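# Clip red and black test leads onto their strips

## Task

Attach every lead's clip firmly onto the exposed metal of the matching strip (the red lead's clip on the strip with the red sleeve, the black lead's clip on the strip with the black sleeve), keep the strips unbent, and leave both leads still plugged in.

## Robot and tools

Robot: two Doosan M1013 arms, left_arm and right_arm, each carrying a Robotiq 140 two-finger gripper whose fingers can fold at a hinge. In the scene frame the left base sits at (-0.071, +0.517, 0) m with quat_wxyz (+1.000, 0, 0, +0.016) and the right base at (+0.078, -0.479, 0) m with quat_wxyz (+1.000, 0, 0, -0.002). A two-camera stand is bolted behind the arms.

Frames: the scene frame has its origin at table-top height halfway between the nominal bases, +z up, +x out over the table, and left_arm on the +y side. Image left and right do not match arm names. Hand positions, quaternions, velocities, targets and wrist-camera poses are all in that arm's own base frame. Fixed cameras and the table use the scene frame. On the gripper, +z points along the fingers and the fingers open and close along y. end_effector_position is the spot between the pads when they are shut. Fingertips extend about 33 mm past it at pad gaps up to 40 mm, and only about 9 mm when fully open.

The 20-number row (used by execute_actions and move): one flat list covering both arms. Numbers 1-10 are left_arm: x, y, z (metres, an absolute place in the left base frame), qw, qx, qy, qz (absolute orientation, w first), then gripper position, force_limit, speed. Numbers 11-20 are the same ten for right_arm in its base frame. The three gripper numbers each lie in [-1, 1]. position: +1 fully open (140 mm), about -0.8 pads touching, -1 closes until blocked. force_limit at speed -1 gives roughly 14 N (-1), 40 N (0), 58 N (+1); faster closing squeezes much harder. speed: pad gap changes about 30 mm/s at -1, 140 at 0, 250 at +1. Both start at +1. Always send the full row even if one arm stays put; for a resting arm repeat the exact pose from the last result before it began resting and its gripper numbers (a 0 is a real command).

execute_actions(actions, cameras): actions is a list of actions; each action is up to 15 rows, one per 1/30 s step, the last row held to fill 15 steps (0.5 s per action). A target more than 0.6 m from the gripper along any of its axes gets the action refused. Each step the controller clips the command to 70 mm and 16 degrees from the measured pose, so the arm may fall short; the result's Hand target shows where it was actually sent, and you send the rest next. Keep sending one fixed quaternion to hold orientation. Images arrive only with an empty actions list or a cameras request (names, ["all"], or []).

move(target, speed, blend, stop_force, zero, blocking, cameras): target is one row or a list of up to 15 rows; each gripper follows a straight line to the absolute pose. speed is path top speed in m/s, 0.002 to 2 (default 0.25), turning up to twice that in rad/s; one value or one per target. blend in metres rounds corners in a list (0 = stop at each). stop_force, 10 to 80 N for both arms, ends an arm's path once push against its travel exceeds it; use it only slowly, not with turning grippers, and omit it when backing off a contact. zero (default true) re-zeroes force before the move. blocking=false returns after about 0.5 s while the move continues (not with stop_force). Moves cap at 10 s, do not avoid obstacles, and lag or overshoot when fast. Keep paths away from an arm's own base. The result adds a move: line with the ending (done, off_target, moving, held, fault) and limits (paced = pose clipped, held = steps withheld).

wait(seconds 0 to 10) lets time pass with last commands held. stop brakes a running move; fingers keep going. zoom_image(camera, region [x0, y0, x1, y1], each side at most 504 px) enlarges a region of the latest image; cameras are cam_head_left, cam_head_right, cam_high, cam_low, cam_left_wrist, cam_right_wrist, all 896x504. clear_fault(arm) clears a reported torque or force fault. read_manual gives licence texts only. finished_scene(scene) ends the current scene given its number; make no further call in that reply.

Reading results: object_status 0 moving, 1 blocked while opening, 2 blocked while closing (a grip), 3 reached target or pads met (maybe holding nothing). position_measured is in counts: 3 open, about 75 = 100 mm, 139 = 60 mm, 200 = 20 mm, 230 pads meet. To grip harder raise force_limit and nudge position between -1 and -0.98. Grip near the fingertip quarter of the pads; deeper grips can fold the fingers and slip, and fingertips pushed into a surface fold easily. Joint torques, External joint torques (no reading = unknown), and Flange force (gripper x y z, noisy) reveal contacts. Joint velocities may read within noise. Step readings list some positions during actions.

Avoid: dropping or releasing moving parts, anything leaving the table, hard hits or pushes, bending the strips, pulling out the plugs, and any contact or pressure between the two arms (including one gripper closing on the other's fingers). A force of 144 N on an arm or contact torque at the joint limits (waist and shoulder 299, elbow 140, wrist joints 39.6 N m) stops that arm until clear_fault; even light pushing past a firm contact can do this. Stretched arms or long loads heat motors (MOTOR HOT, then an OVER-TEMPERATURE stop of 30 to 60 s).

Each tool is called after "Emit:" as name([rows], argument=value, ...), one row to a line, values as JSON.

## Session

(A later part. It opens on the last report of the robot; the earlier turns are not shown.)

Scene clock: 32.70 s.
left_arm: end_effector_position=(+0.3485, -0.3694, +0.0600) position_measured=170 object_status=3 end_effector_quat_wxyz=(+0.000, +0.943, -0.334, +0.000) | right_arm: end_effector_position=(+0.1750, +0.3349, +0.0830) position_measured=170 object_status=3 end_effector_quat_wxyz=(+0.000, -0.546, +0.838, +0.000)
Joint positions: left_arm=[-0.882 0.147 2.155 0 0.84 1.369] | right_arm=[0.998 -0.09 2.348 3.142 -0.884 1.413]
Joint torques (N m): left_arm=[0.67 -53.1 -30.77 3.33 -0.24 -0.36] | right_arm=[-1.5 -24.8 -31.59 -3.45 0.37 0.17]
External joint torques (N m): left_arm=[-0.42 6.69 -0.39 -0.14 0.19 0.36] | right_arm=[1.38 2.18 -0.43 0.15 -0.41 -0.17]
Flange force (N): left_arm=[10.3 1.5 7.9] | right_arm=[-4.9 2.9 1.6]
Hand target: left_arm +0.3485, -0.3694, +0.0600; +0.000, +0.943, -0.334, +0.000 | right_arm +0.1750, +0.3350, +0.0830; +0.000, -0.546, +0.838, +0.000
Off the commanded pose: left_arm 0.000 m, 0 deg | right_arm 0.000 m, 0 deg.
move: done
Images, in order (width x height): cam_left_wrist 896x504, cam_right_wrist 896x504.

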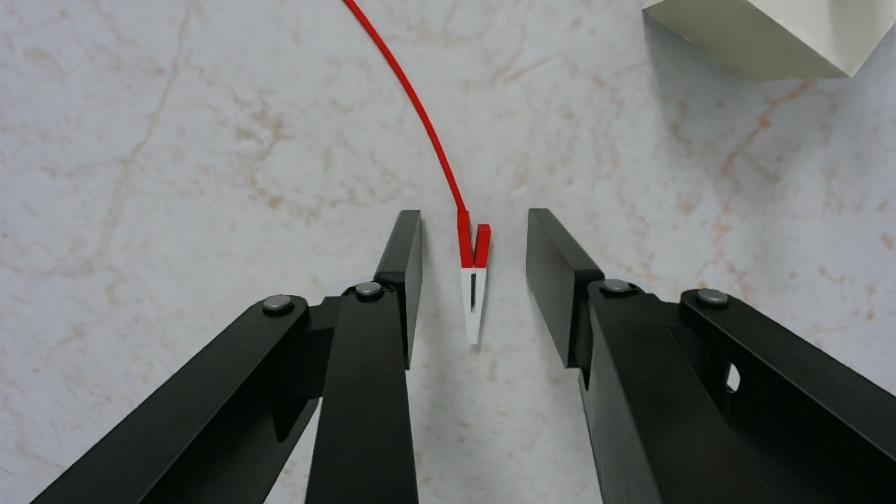

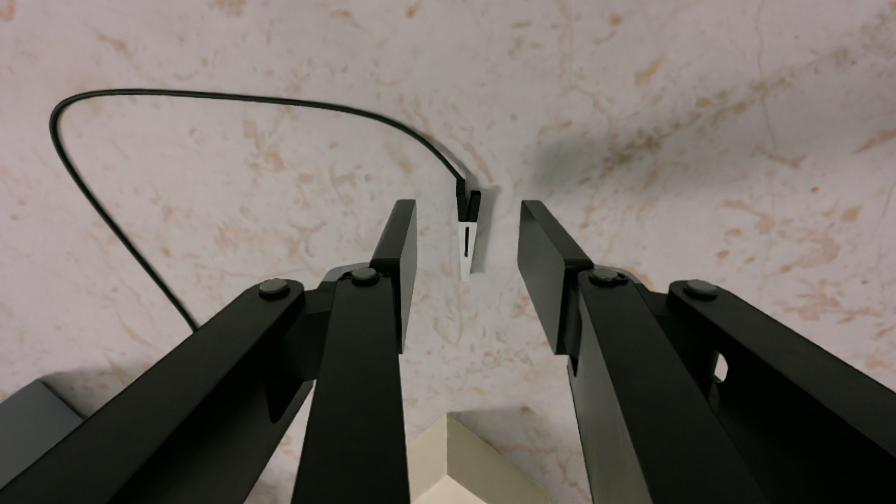

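Emit:
move(target=[0.3485, -0.3694, 0.0600, 0, 0.9426, -0.3338, 0, -1, -1, -1, 0.1732, 0.3357, 0.0350, 0, 0.5380, -0.8429, 0, -0.325, -1, 0], speed=0.06, cameras=["cam_left_wrist", "cam_right_wrist"])

Emit:
zoom_image(camera="cam_left_wrist", region=[400, 190, 560, 370])

Emit:
zoom_image(camera="cam_right_wrist", region=[390, 180, 550, 360])

Scene clock: 35.37 s.
left_arm: end_effector_position=(+0.3485, -0.3694, +0.0600) position_measured=218 object_status=2 end_effector_quat_wxyz=(+0.000, +0.943, -0.334, +0.000) | right_arm: end_effector_position=(+0.1732, +0.3357, +0.0350) position_measured=170 object_status=3 end_effector_quat_wxyz=(+0.000, -0.538, +0.843, +0.000)
Joint positions: left_arm=[-0.882 0.147 2.155 0 0.839 1.369] | right_arm=[1.003 -0.015 2.396 3.142 -0.761 1.438]
Joint torques (N m): left_arm=[0.19 -50.13 -28.29 3.34 0.01 -0.43] | right_arm=[-2 -28.47 -27.97 -3.08 0.39 0.29]
External joint torques (N m): left_arm=[-0.14 4.08 -2.79 -0.16 -0.06 0.43] | right_arm=[1.92 1.68 -0.59 0.14 -0.43 -0.29]
Flange force (N): left_arm=[10.8 0.9 3.1] | right_arm=[-4.3 4.1 1.2]
Hand target: left_arm +0.3485, -0.3694, +0.0600; +0.000, +0.943, -0.334, +0.000 | right_arm +0.1732, +0.3357, +0.0350; +0.000, -0.538, +0.843, +0.000
Off the commanded pose: left_arm 0.000 m, 0 deg | right_arm 0.000 m, 0 deg.
move: done
Images, in order (width x height): cam_left_wrist 896x504, cam_right_wrist 896x504.

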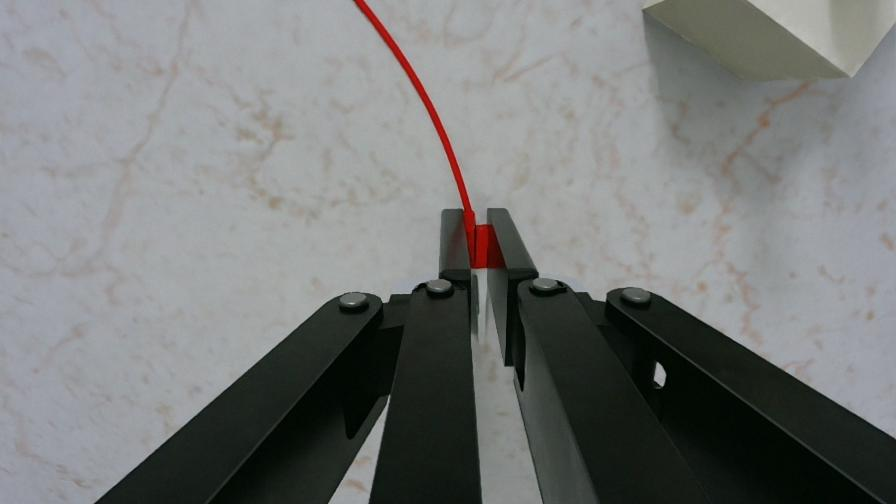

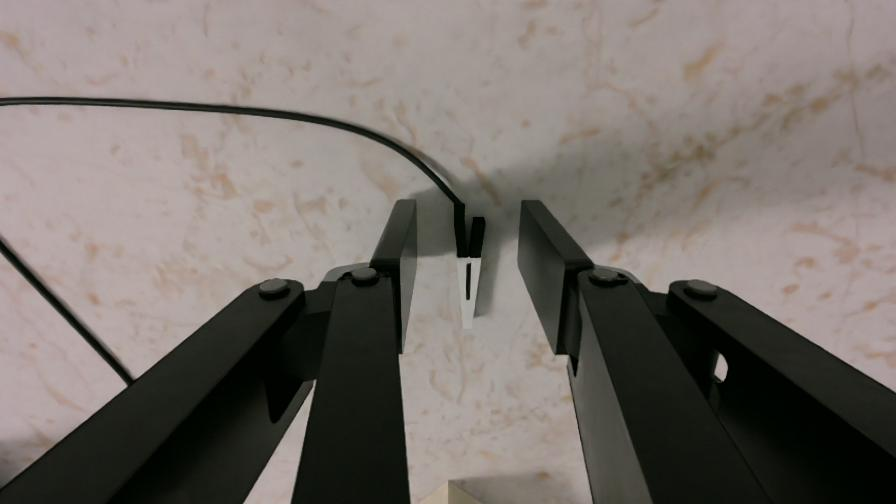

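Scaled by 2.800 from the camera's 896x504 image, which has a finer 1280x720 frame.

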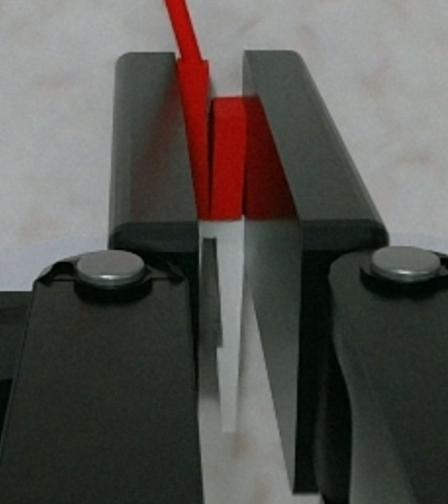

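Scaled by 2.800 from the camera's 896x504 image, which has a finer 1280x720 frame.

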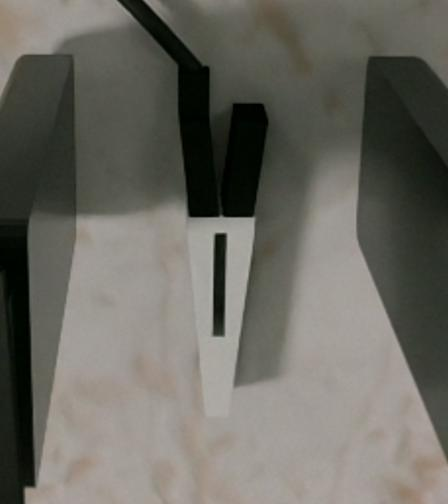

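Emit:
move(target=[0.3485, -0.3694, 0.1600, 0, 0.9426, -0.3338, 0, -1, -1, -1, 0.1732, 0.3357, 0.0350, 0, 0.5380, -0.8429, 0, -1, -1, -1], speed=0.1, cameras=["all"])

Emit:
zoom_image(camera="cam_left_wrist", region=[400, 190, 560, 370])

Emit:
zoom_image(camera="cam_right_wrist", region=[390, 180, 550, 360])

Emit:
zoom_image(camera="cam_low", region=[480, 140, 640, 260])

Emit:
zoom_image(camera="cam_high", region=[480, 100, 660, 240])

Scene clock: 37.57 s.
left_arm: end_effector_position=(+0.3485, -0.3694, +0.1599) position_measured=218 object_status=2 end_effector_quat_wxyz=(+0.000, +0.943, -0.334, +0.000) | right_arm: end_effector_position=(+0.1732, +0.3357, +0.0350) position_measured=215 object_status=2 end_effector_quat_wxyz=(+0.000, -0.538, +0.843, +0.000)
Joint positions: left_arm=[-0.882 0.037 2.058 0 1.047 1.369] | right_arm=[1.003 -0.015 2.396 3.142 -0.761 1.438]
Joint torques (N m): left_arm=[1.03 -45.09 -34.71 3.92 0.03 -0.39] | right_arm=[-1.33 -27.84 -27.22 -2.6 0.51 0.31]
External joint torques (N m): left_arm=[-0.85 5.11 -1.47 -0.21 -0.09 0.39] | right_arm=[1.24 1.1 -1.32 -0.34 -0.56 -0.31]
Flange force (N): left_arm=[10.3 2.3 3.2] | right_arm=[-4.2 2.3 -0.8]
Hand target: left_arm +0.3485, -0.3694, +0.1600; +0.000, +0.943, -0.334, +0.000 | right_arm +0.1732, +0.3357, +0.0350; +0.000, -0.538, +0.843, +0.000
Off the commanded pose: left_arm 0.000 m, 0 deg | right_arm 0.000 m, 0 deg.
move: done

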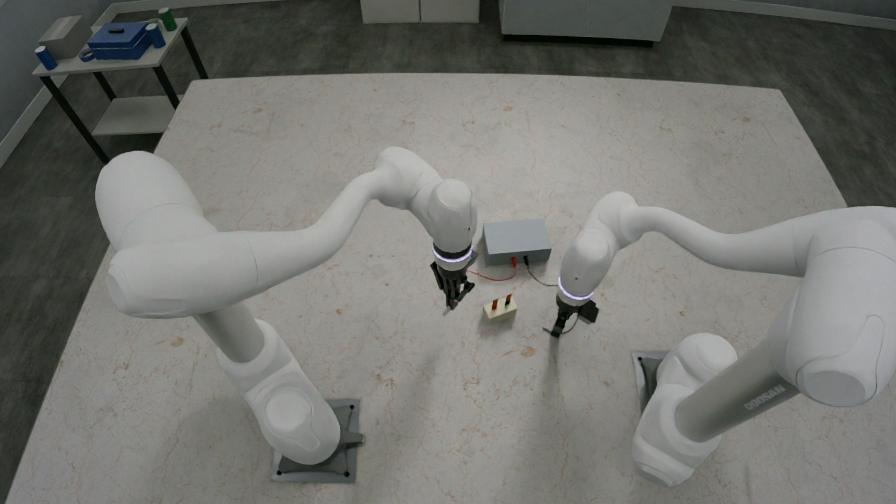

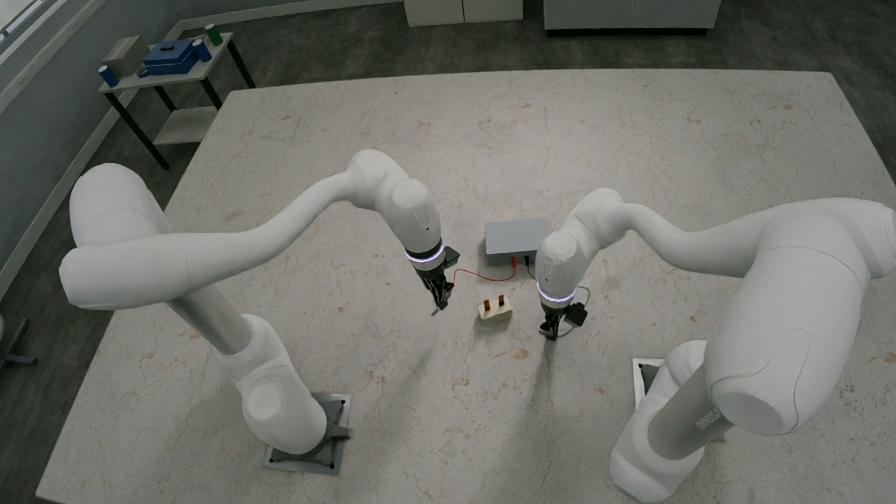

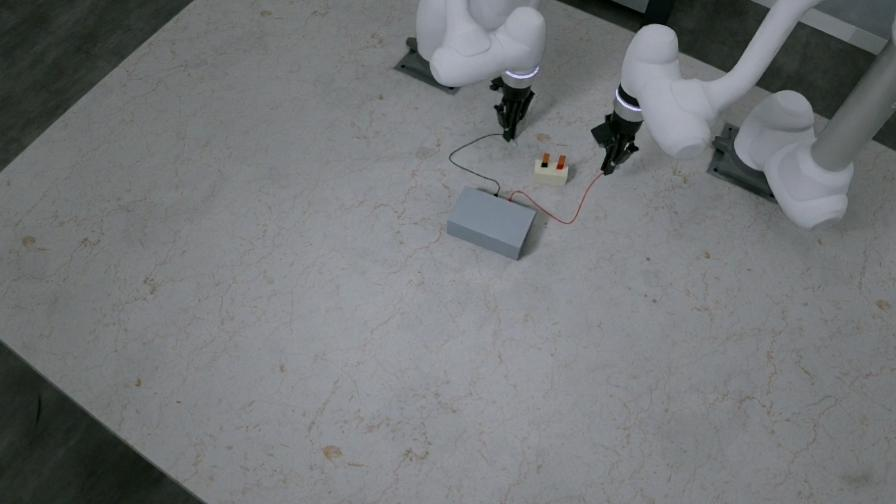

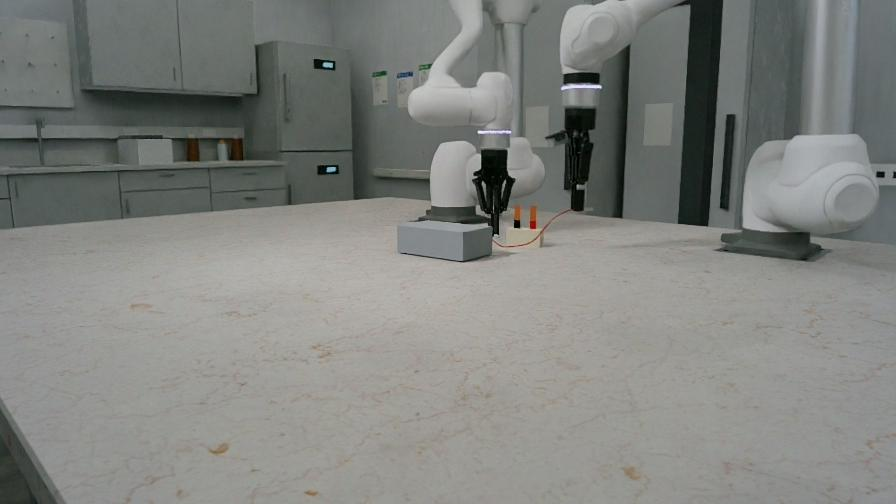

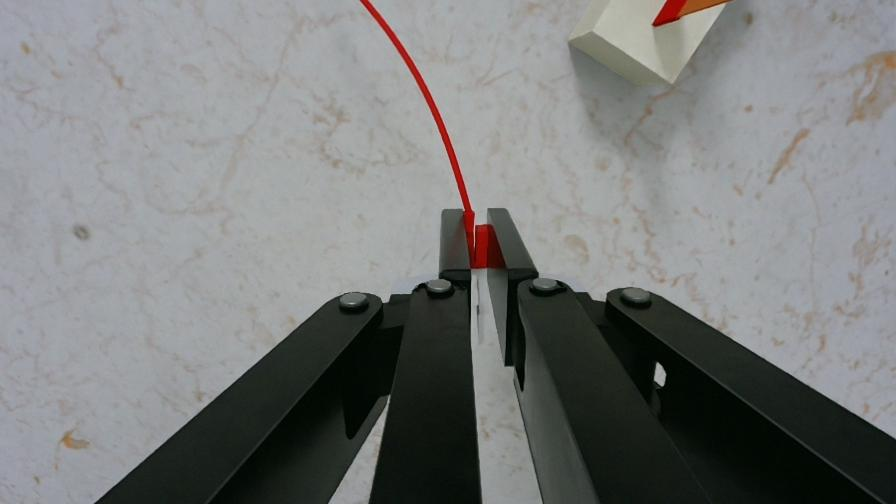

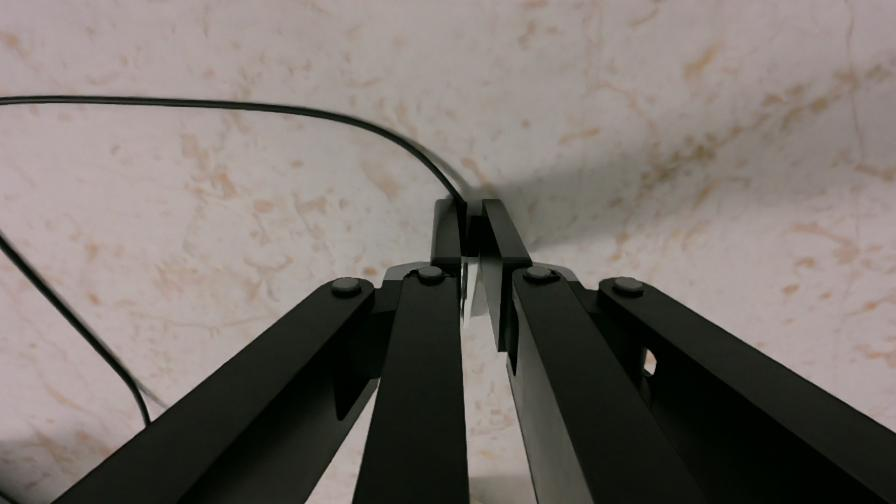

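Scaled by 2.800 from the camera's 896x504 image, which has a finer 1280x720 frame.

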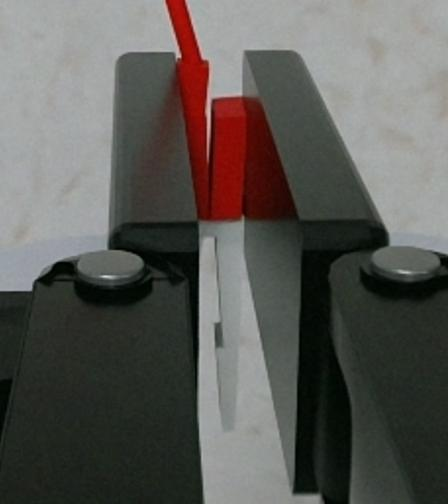

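Scaled by 2.800 from the camera's 896x504 image, which has a finer 1280x720 frame.

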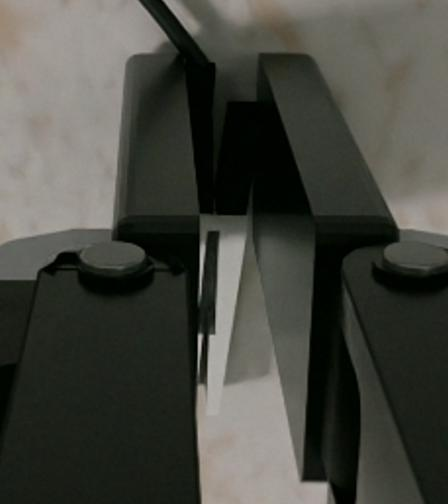

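Scaled by 3.150 from the camera's 896x504 image, which has a finer 1280x720 frame.

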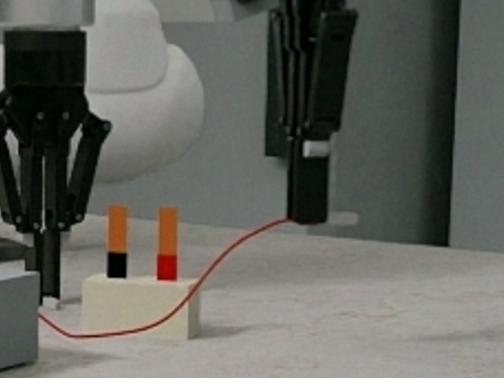

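Scaled by 2.800 from the camera's 896x504 image, which has a finer 1280x720 frame.

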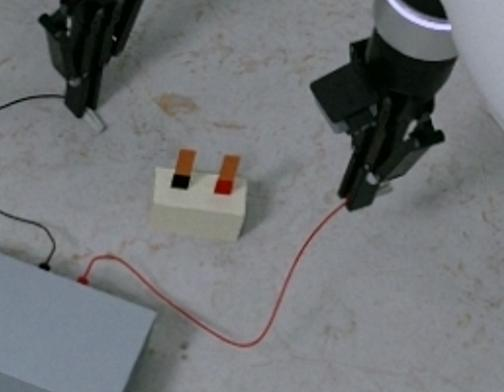

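Emit:
move(target=[0.3485, -0.3694, 0.1600, 0, 0.9426, -0.3338, 0, -0.98, 0, -1, 0.1732, 0.3357, 0.1200, 0, 0.5380, -0.8429, 0, -1, -1, -1], speed=0.1, cameras=["cam_left_wrist", "cam_right_wrist"])

Emit:
zoom_image(camera="cam_left_wrist", region=[400, 190, 560, 370])

Emit:
zoom_image(camera="cam_right_wrist", region=[390, 180, 550, 360])

Scene clock: 39.47 s.
left_arm: end_effector_position=(+0.3485, -0.3694, +0.1600) position_measured=220 object_status=2 end_effector_quat_wxyz=(+0.000, +0.943, -0.334, +0.000) | right_arm: end_effector_position=(+0.1732, +0.3357, +0.1200) position_measured=215 object_status=2 end_effector_quat_wxyz=(+0.000, -0.538, +0.843, +0.000)
Joint positions: left_arm=[-0.882 0.036 2.058 0 1.047 1.369] | right_arm=[1.003 -0.14 2.307 3.142 -0.974 1.438]
Joint torques (N m): left_arm=[0.85 -46.22 -35.29 4.01 -0.13 -0.36] | right_arm=[-1.95 -20.49 -33.89 -3.68 0.25 0.31]
External joint torques (N m): left_arm=[-0.73 6.33 -0.88 -0.31 0.08 0.36] | right_arm=[1.88 0.8 -0.32 0.16 -0.29 -0.31]
Flange force (N): left_arm=[11.3 2.2 4.6] | right_arm=[-2.4 4.1 -0.1]
Hand target: left_arm +0.3485, -0.3694, +0.1600; +0.000, +0.943, -0.334, +0.000 | right_arm +0.1732, +0.3357, +0.1200; +0.000, -0.538, +0.843, +0.000
Off the commanded pose: left_arm 0.000 m, 0 deg | right_arm 0.000 m, 0 deg.
move: done
Images, in order (width x height): cam_left_wrist 896x504, cam_right_wrist 896x504.

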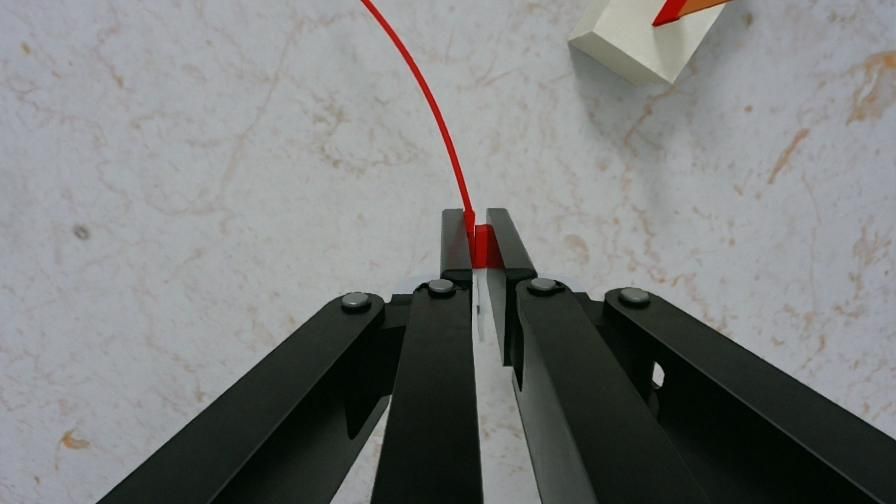

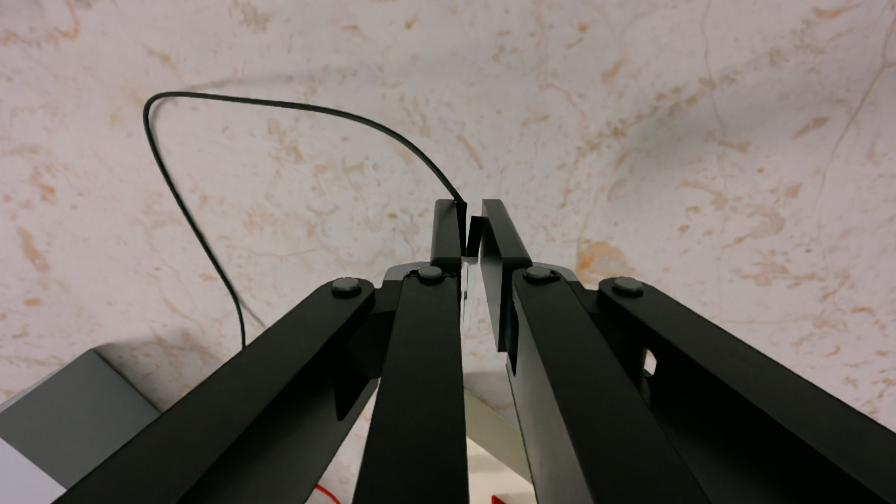

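Scaled by 2.800 from the camera's 896x504 image, which has a finer 1280x720 frame.

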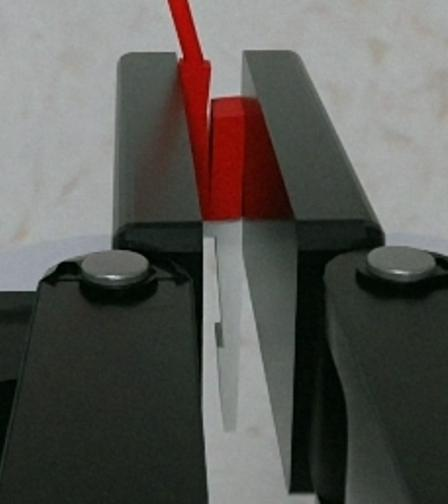

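Scaled by 2.800 from the camera's 896x504 image, which has a finer 1280x720 frame.

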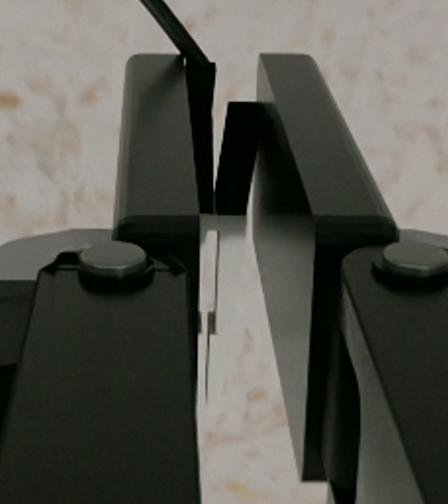

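Emit:
zoom_image(camera="cam_left_wrist", region=[550, 0, 750, 110])

Scaled by 2.520 from the camera's 896x504 image, which has a finer 1280x720 frame.

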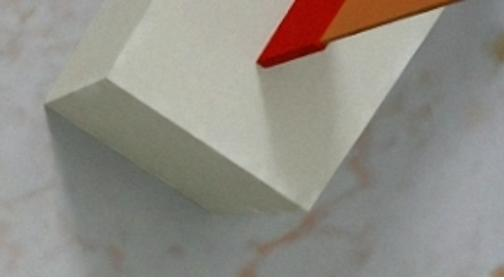

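Emit:
move(target=[0.330, -0.405, 0.16, 0, 0.5606, 0.8281, 0, -0.98, 0, -1, 0.2872, 0.3815, 0.14, 0, 0.8382, -0.5454, 0, -0.98, 0, -1], speed=0.5, cameras=["all"])

Scene clock: 47.10 s.
left_arm: end_effector_position=(+0.3300, -0.4050, +0.1600) position_measured=220 object_status=2 end_effector_quat_wxyz=(+0.000, +0.561, +0.828, +0.000) | right_arm: end_effector_position=(+0.2872, +0.3815, +0.1400) position_measured=220 object_status=2 end_effector_quat_wxyz=(+0.000, +0.838, -0.545, +0.000)
Joint positions: left_arm=[-0.953 0.059 2.034 0 1.048 -1.334] | right_arm=[0.853 0.007 2.13 3.142 -1.004 0.436]
Joint torques (N m): left_arm=[0.18 -49.08 -35.3 4.02 0.04 0.08] | right_arm=[-2.2 -37.49 -34.42 -3.78 0.46 0.31]
External joint torques (N m): left_arm=[-0.01 6.64 -0.87 -0.31 0 -0.08] | right_arm=[2.12 2.13 -0.52 0.16 -0.48 -0.31]
Flange force (N): left_arm=[-11.4 3.4 5.0] | right_arm=[-5.5 -2.1 0.6]
Hand target: left_arm +0.3300, -0.4050, +0.1600; +0.000, +0.561, +0.828, +0.000 | right_arm +0.2872, +0.3815, +0.1400; +0.000, +0.838, -0.545, +0.000
Off the commanded pose: left_arm 0.000 m, 0 deg | right_arm 0.000 m, 0 deg.
move: done

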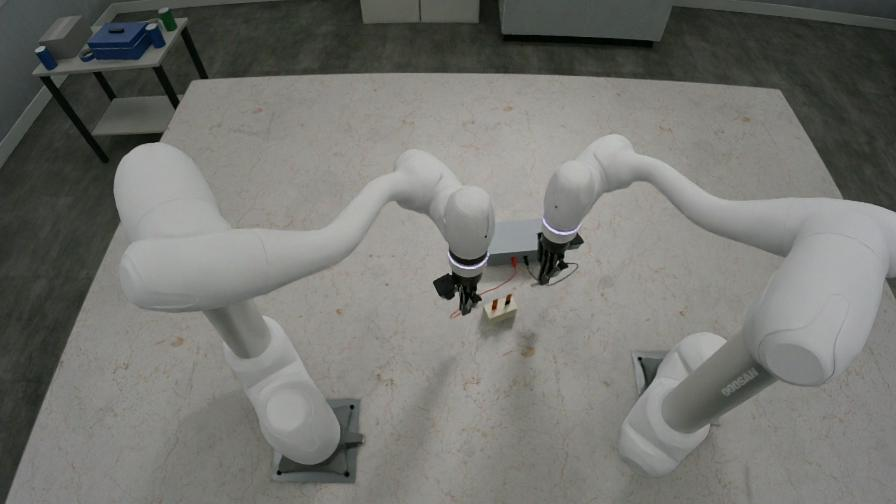

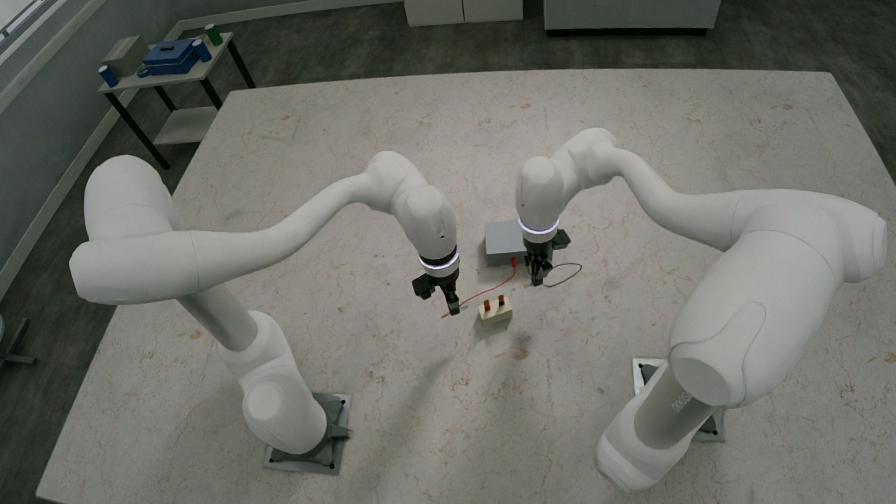

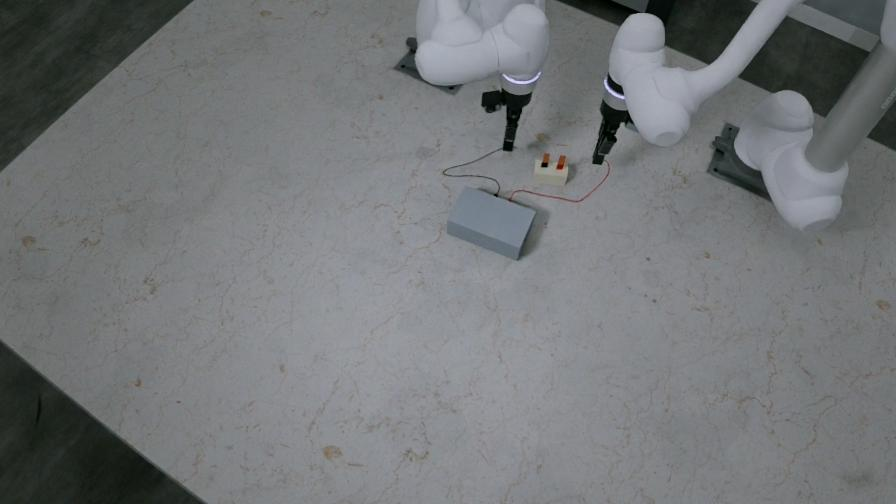

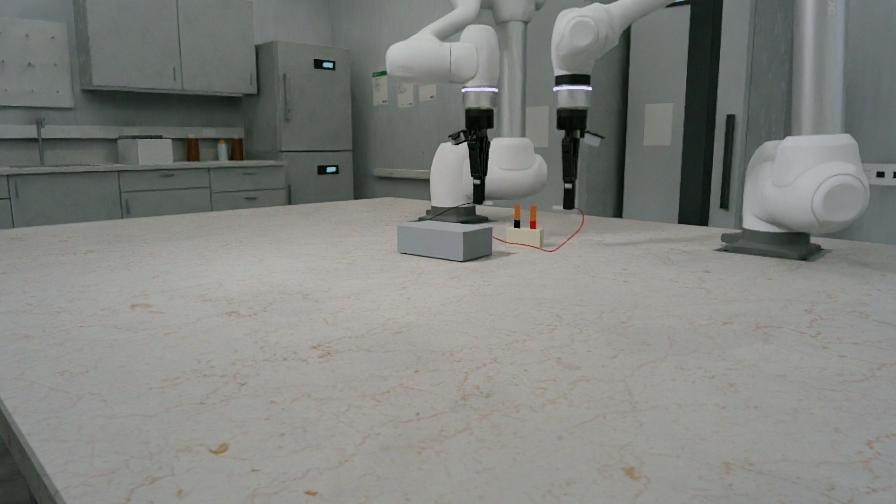

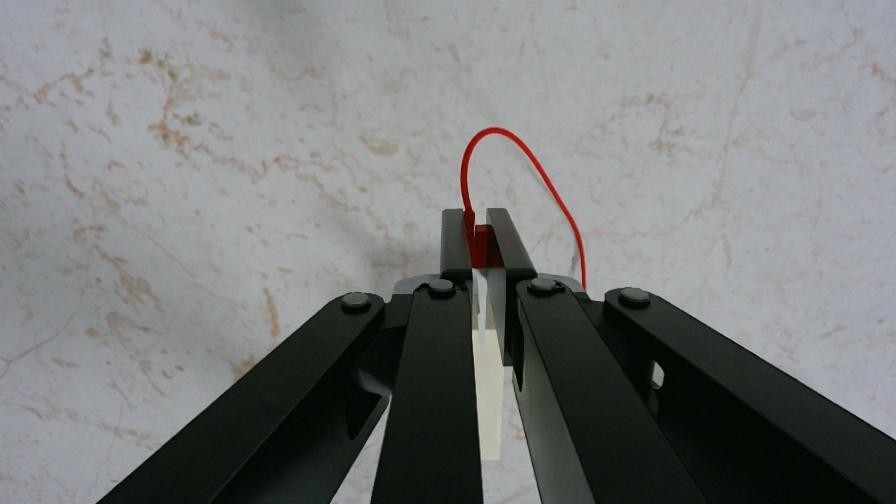

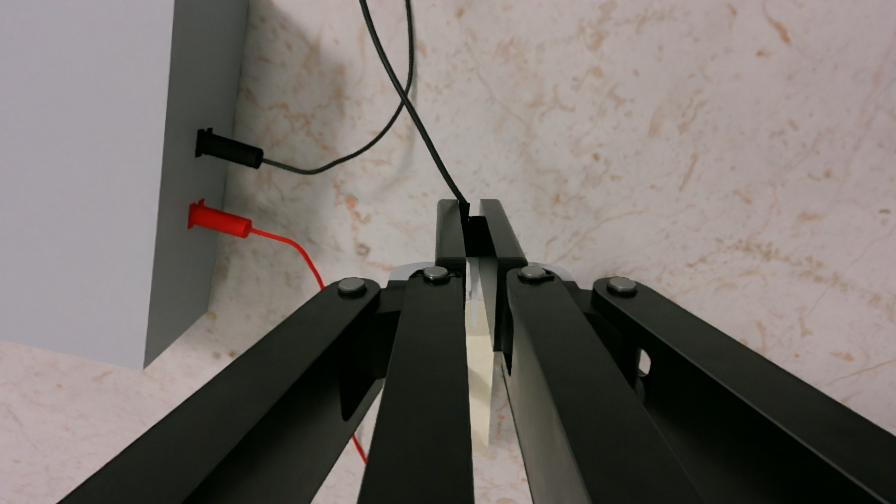

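Emit:
move([
  [0.319, -0.377, 0.0610, 0, 0.5606, 0.8281, 0, -0.98, 0, -1, 0.2872, 0.3815, 0.036, 0, 0.8382, -0.5454, 0, -0.98, 0, -1],
  [0.319, -0.377, 0.0610, 0, 0.5606, 0.8281, 0, -0.325, 0, -0.5, 0.2872, 0.3815, 0.036, 0, 0.8382, -0.5454, 0, -0.325, 0, -0.5],
  [0.319, -0.377, 0.12, 0, 0.5606, 0.8281, 0, -0.325, 0, -0.5, 0.2872, 0.3815, 0.10, 0, 0.8382, -0.5454, 0, -0.325, 0, -0.5],
], speed=0.1, cameras=["cam_left_wrist", "cam_right_wrist"])

Emit:
move(target=[0.319, -0.377, 0.12, 0, 0.8329, -0.5534, 0, -0.325, 0, -0.5, 0.2872, 0.3815, 0.10, 0, 0.5534, 0.8329, 0, -0.325, 0, -0.5], speed=0.6, cameras=["cam_left_wrist", "cam_right_wrist"])

Scene clock: 52.50 s.
left_arm: end_effector_position=(+0.3190, -0.3770, +0.1200) position_measured=170 object_status=3 end_effector_quat_wxyz=(+0.000, +0.561, +0.828, +0.000) | right_arm: end_effector_position=(+0.2872, +0.3815, +0.1000) position_measured=170 object_status=3 end_effector_quat_wxyz=(+0.000, +0.838, -0.545, +0.000)
Joint positions: left_arm=[-0.938 0.054 2.124 0 0.963 -1.319] | right_arm=[0.853 0.052 2.171 3.142 -0.919 0.436]
Joint torques (N m): left_arm=[1.29 -45.37 -33.72 3.69 -0.11 -0.37] | right_arm=[-1.7 -39.33 -32.23 -3.57 0.33 0.32]
External joint torques (N m): left_arm=[-1.16 5.58 -0.49 -0.18 0.15 0.38] | right_arm=[1.62 1.5 -0.66 0.16 -0.35 -0.32]
Flange force (N): left_arm=[-9.4 1.5 5.2] | right_arm=[-4.2 -1.9 0.4]
Hand target: left_arm +0.3190, -0.3770, +0.1200; +0.000, +0.561, +0.828, +0.000 | right_arm +0.2872, +0.3815, +0.1000; +0.000, +0.838, -0.545, +0.000
Off the commanded pose: left_arm 0.000 m, 0 deg | right_arm 0.000 m, 0 deg.
move: done
Images, in order (width x height): cam_left_wrist 896x504, cam_right_wrist 896x504.

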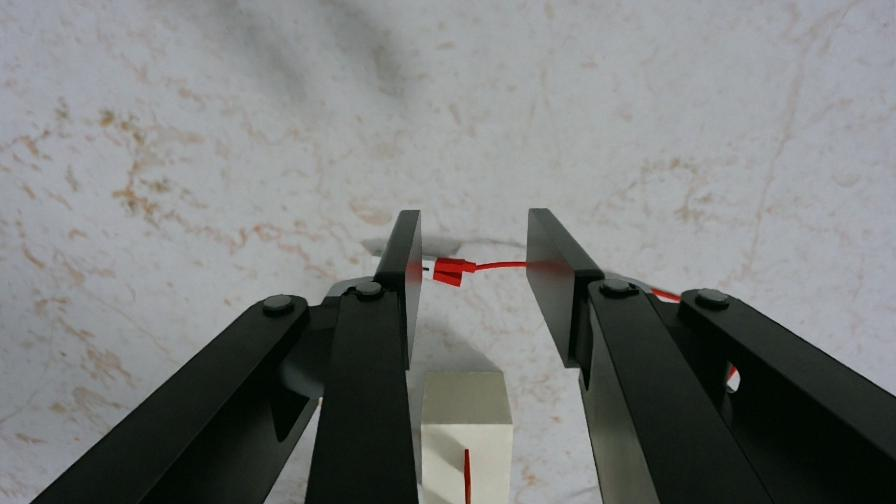

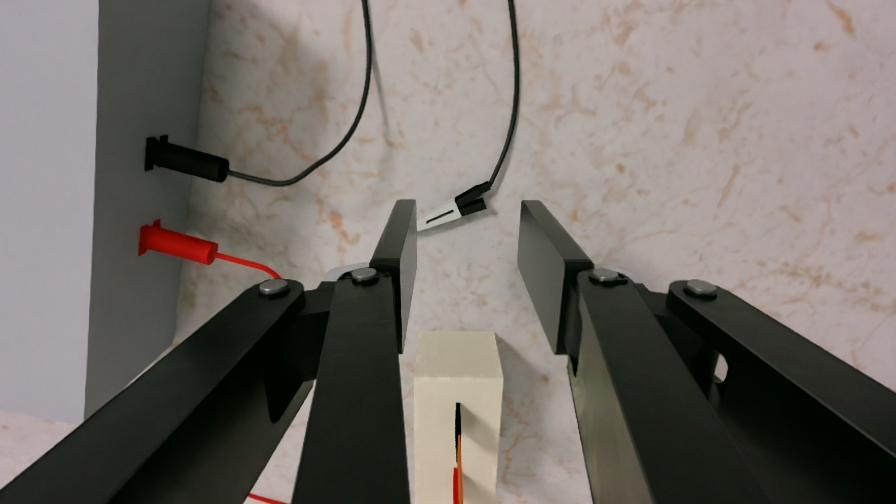

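Scene clock: 55.83 s.
left_arm: end_effector_position=(+0.3190, -0.3770, +0.1200) position_measured=170 object_status=3 end_effector_quat_wxyz=(+0.000, +0.833, -0.553, +0.000) | right_arm: end_effector_position=(+0.2872, +0.3815, +0.1000) position_measured=170 object_status=3 end_effector_quat_wxyz=(+0.000, +0.553, +0.833, +0.000)
Joint positions: left_arm=[-0.938 0.054 2.124 0 0.963 1.805] | right_arm=[0.853 0.051 2.171 3.142 -0.919 -2.686]
Joint torques (N m): left_arm=[0.82 -46.3 -33.47 3.71 -0.12 -0.51] | right_arm=[-1.52 -40.34 -32.55 -3.48 0.46 0.34]
External joint torques (N m): left_arm=[-0.73 6.46 -0.84 -0.21 0.07 0.5] | right_arm=[1.42 2.39 -0.42 0.13 -0.44 -0.34]
Flange force (N): left_arm=[11.1 -3.0 6.0] | right_arm=[4.3 2.9 1.5]
Hand target: left_arm +0.3190, -0.3770, +0.1200; +0.000, +0.833, -0.553, +0.000 | right_arm +0.2872, +0.3815, +0.1000; +0.000, +0.553, +0.833, +0.000
Off the commanded pose: left_arm 0.000 m, 0 deg | right_arm 0.000 m, 0 deg.
move: done
Images, in order (width x height): cam_left_wrist 896x504, cam_right_wrist 896x504.

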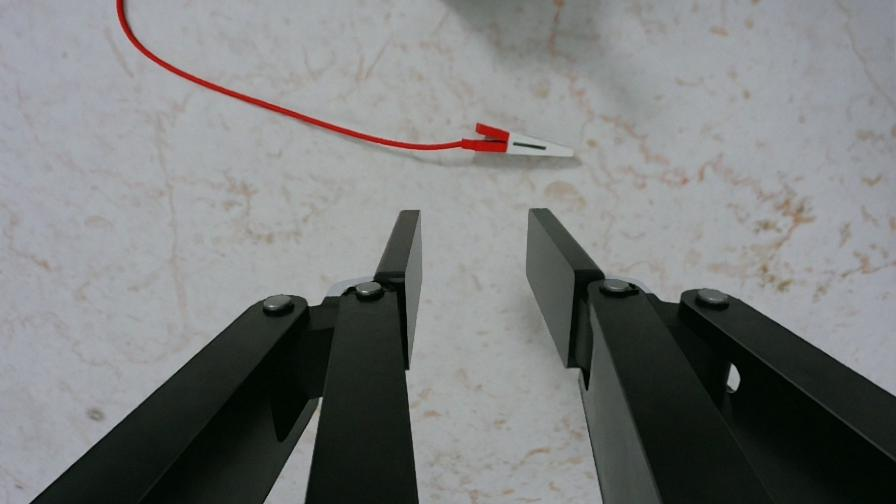

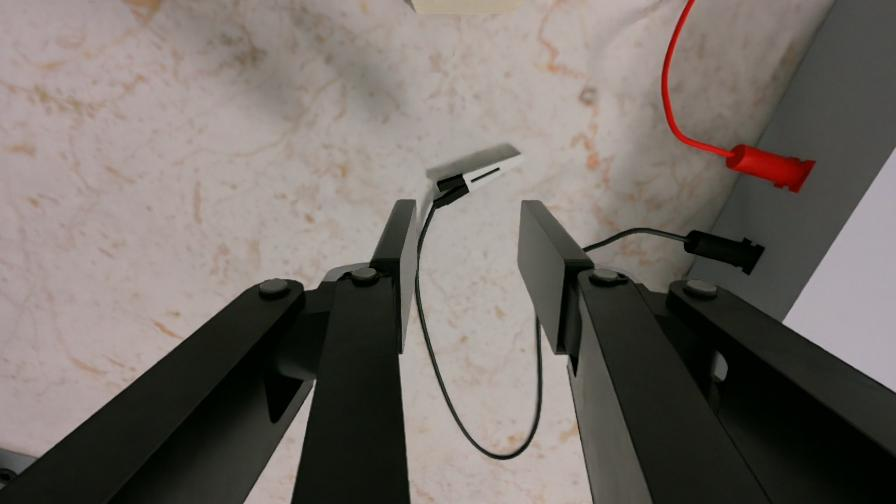

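Emit:
zoom_image(camera="cam_left_wrist", region=[440, 90, 600, 190])

Emit:
zoom_image(camera="cam_right_wrist", region=[410, 130, 550, 230])

Scaled by 3.150 from the camera's 896x504 image, which has a finer 1280x720 frame.

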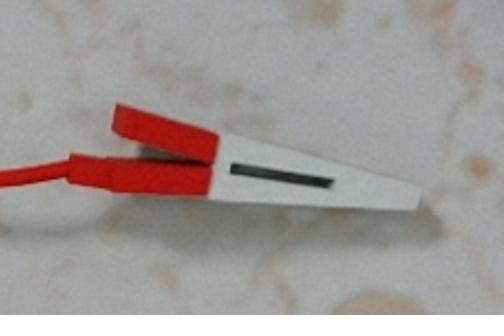

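Scaled by 3.600 from the camera's 896x504 image, which has a finer 1280x720 frame.

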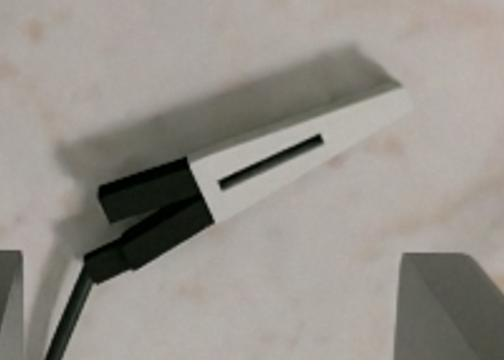

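Emit:
move(target=[0.3218, -0.4114, 0.107, 0, 0.1262, -0.9920, 0, -0.325, 0, -0.5, 0.2804, 0.3832, 0.083, 0, 0.9118, 0.4107, 0, -0.325, 0, -0.5], speed=0.5, cameras=["cam_left_wrist", "cam_right_wrist"])

Emit:
zoom_image(camera="cam_left_wrist", region=[400, 150, 560, 310])

Emit:
zoom_image(camera="cam_right_wrist", region=[390, 150, 550, 310])

Scene clock: 61.17 s.
left_arm: end_effector_position=(+0.3218, -0.4114, +0.1070) position_measured=170 object_status=3 end_effector_quat_wxyz=(+0.000, -0.126, +0.992, +0.000) | right_arm: end_effector_position=(+0.2804, +0.3832, +0.0830) position_measured=170 object_status=3 end_effector_quat_wxyz=(+0.000, +0.912, +0.411, +0.000)
Joint positions: left_arm=[-0.973 0.112 2.088 0 0.941 3.486] | right_arm=[0.866 0.068 2.192 3.142 -0.881 -1.551]
Joint torques (N m): left_arm=[0.43 -51.92 -32.74 3.57 -0.07 -0.14] | right_arm=[-1.6 -40.96 -31.67 -3.47 0.5 0.3]
External joint torques (N m): left_arm=[-0.35 6.86 -0.94 -0.16 0.08 0.14] | right_arm=[1.55 2.27 -0.35 0.19 -0.46 -0.3]
Flange force (N): left_arm=[-4.4 -11.1 6.4] | right_arm=[4.1 -3.0 1.5]
Hand target: left_arm +0.3218, -0.4114, +0.1070; +0.000, -0.126, +0.992, +0.000 | right_arm +0.2804, +0.3832, +0.0830; +0.000, +0.912, +0.411, +0.000
Off the commanded pose: left_arm 0.000 m, 0 deg | right_arm 0.000 m, 0 deg.
move: done
Images, in order (width x height): cam_left_wrist 896x504, cam_right_wrist 896x504.

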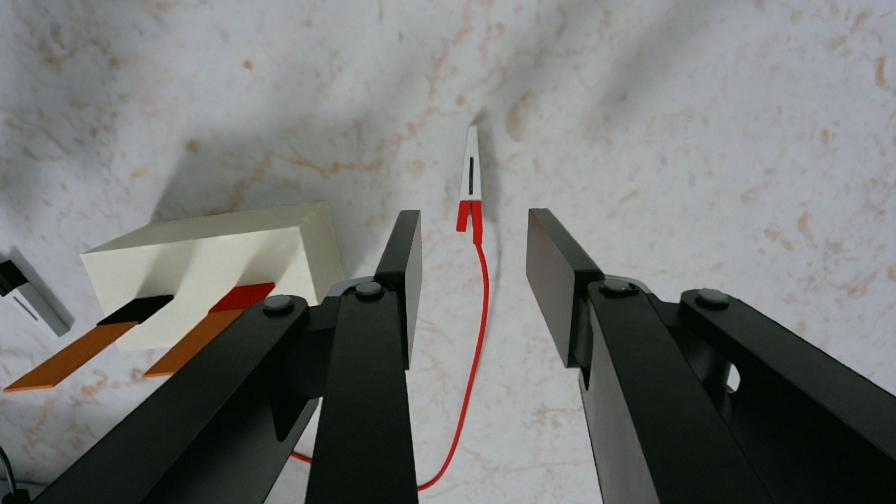

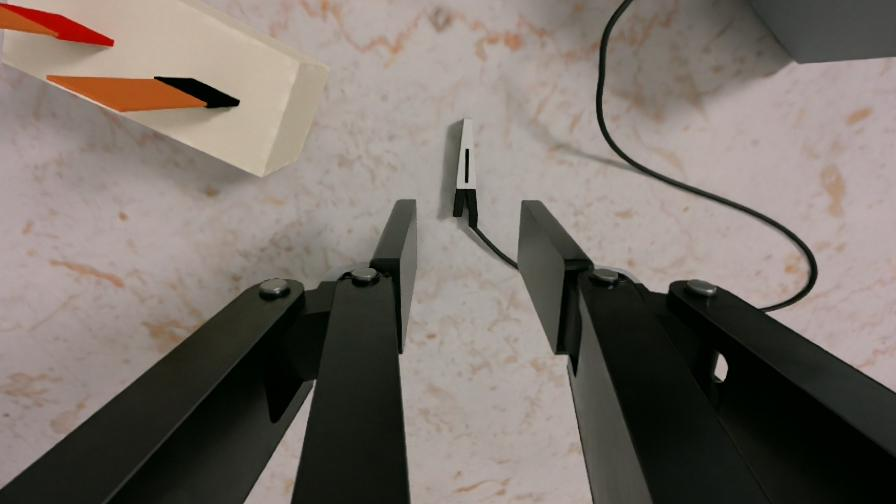

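Scaled by 3.150 from the camera's 896x504 image, which has a finer 1280x720 frame.

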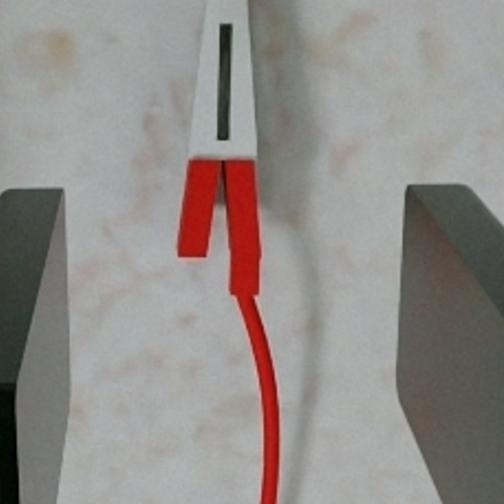

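Scaled by 3.150 from the camera's 896x504 image, which has a finer 1280x720 frame.

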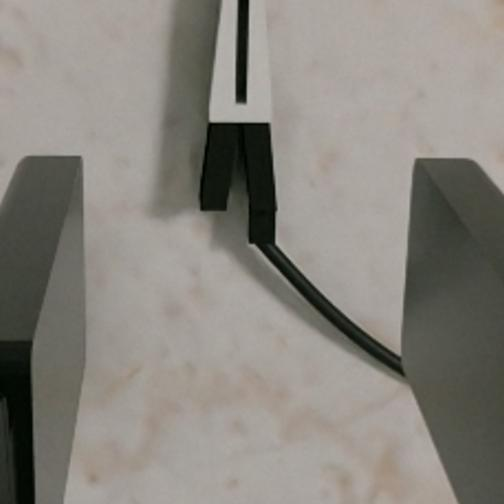

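Emit:
zoom_image(camera="cam_left_wrist", region=[0, 190, 350, 400])

Emit:
zoom_image(camera="cam_right_wrist", region=[0, 0, 350, 200])

Scaled by 1.440 from the camera's 896x504 image, which has a finer 1280x720 frame.

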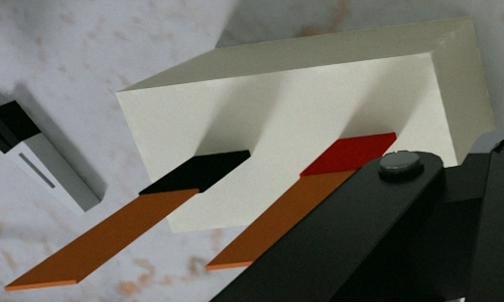

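Scaled by 1.440 from the camera's 896x504 image, which has a finer 1280x720 frame.

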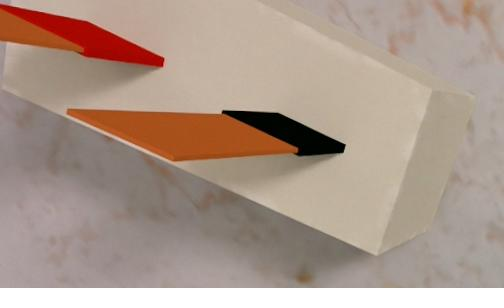

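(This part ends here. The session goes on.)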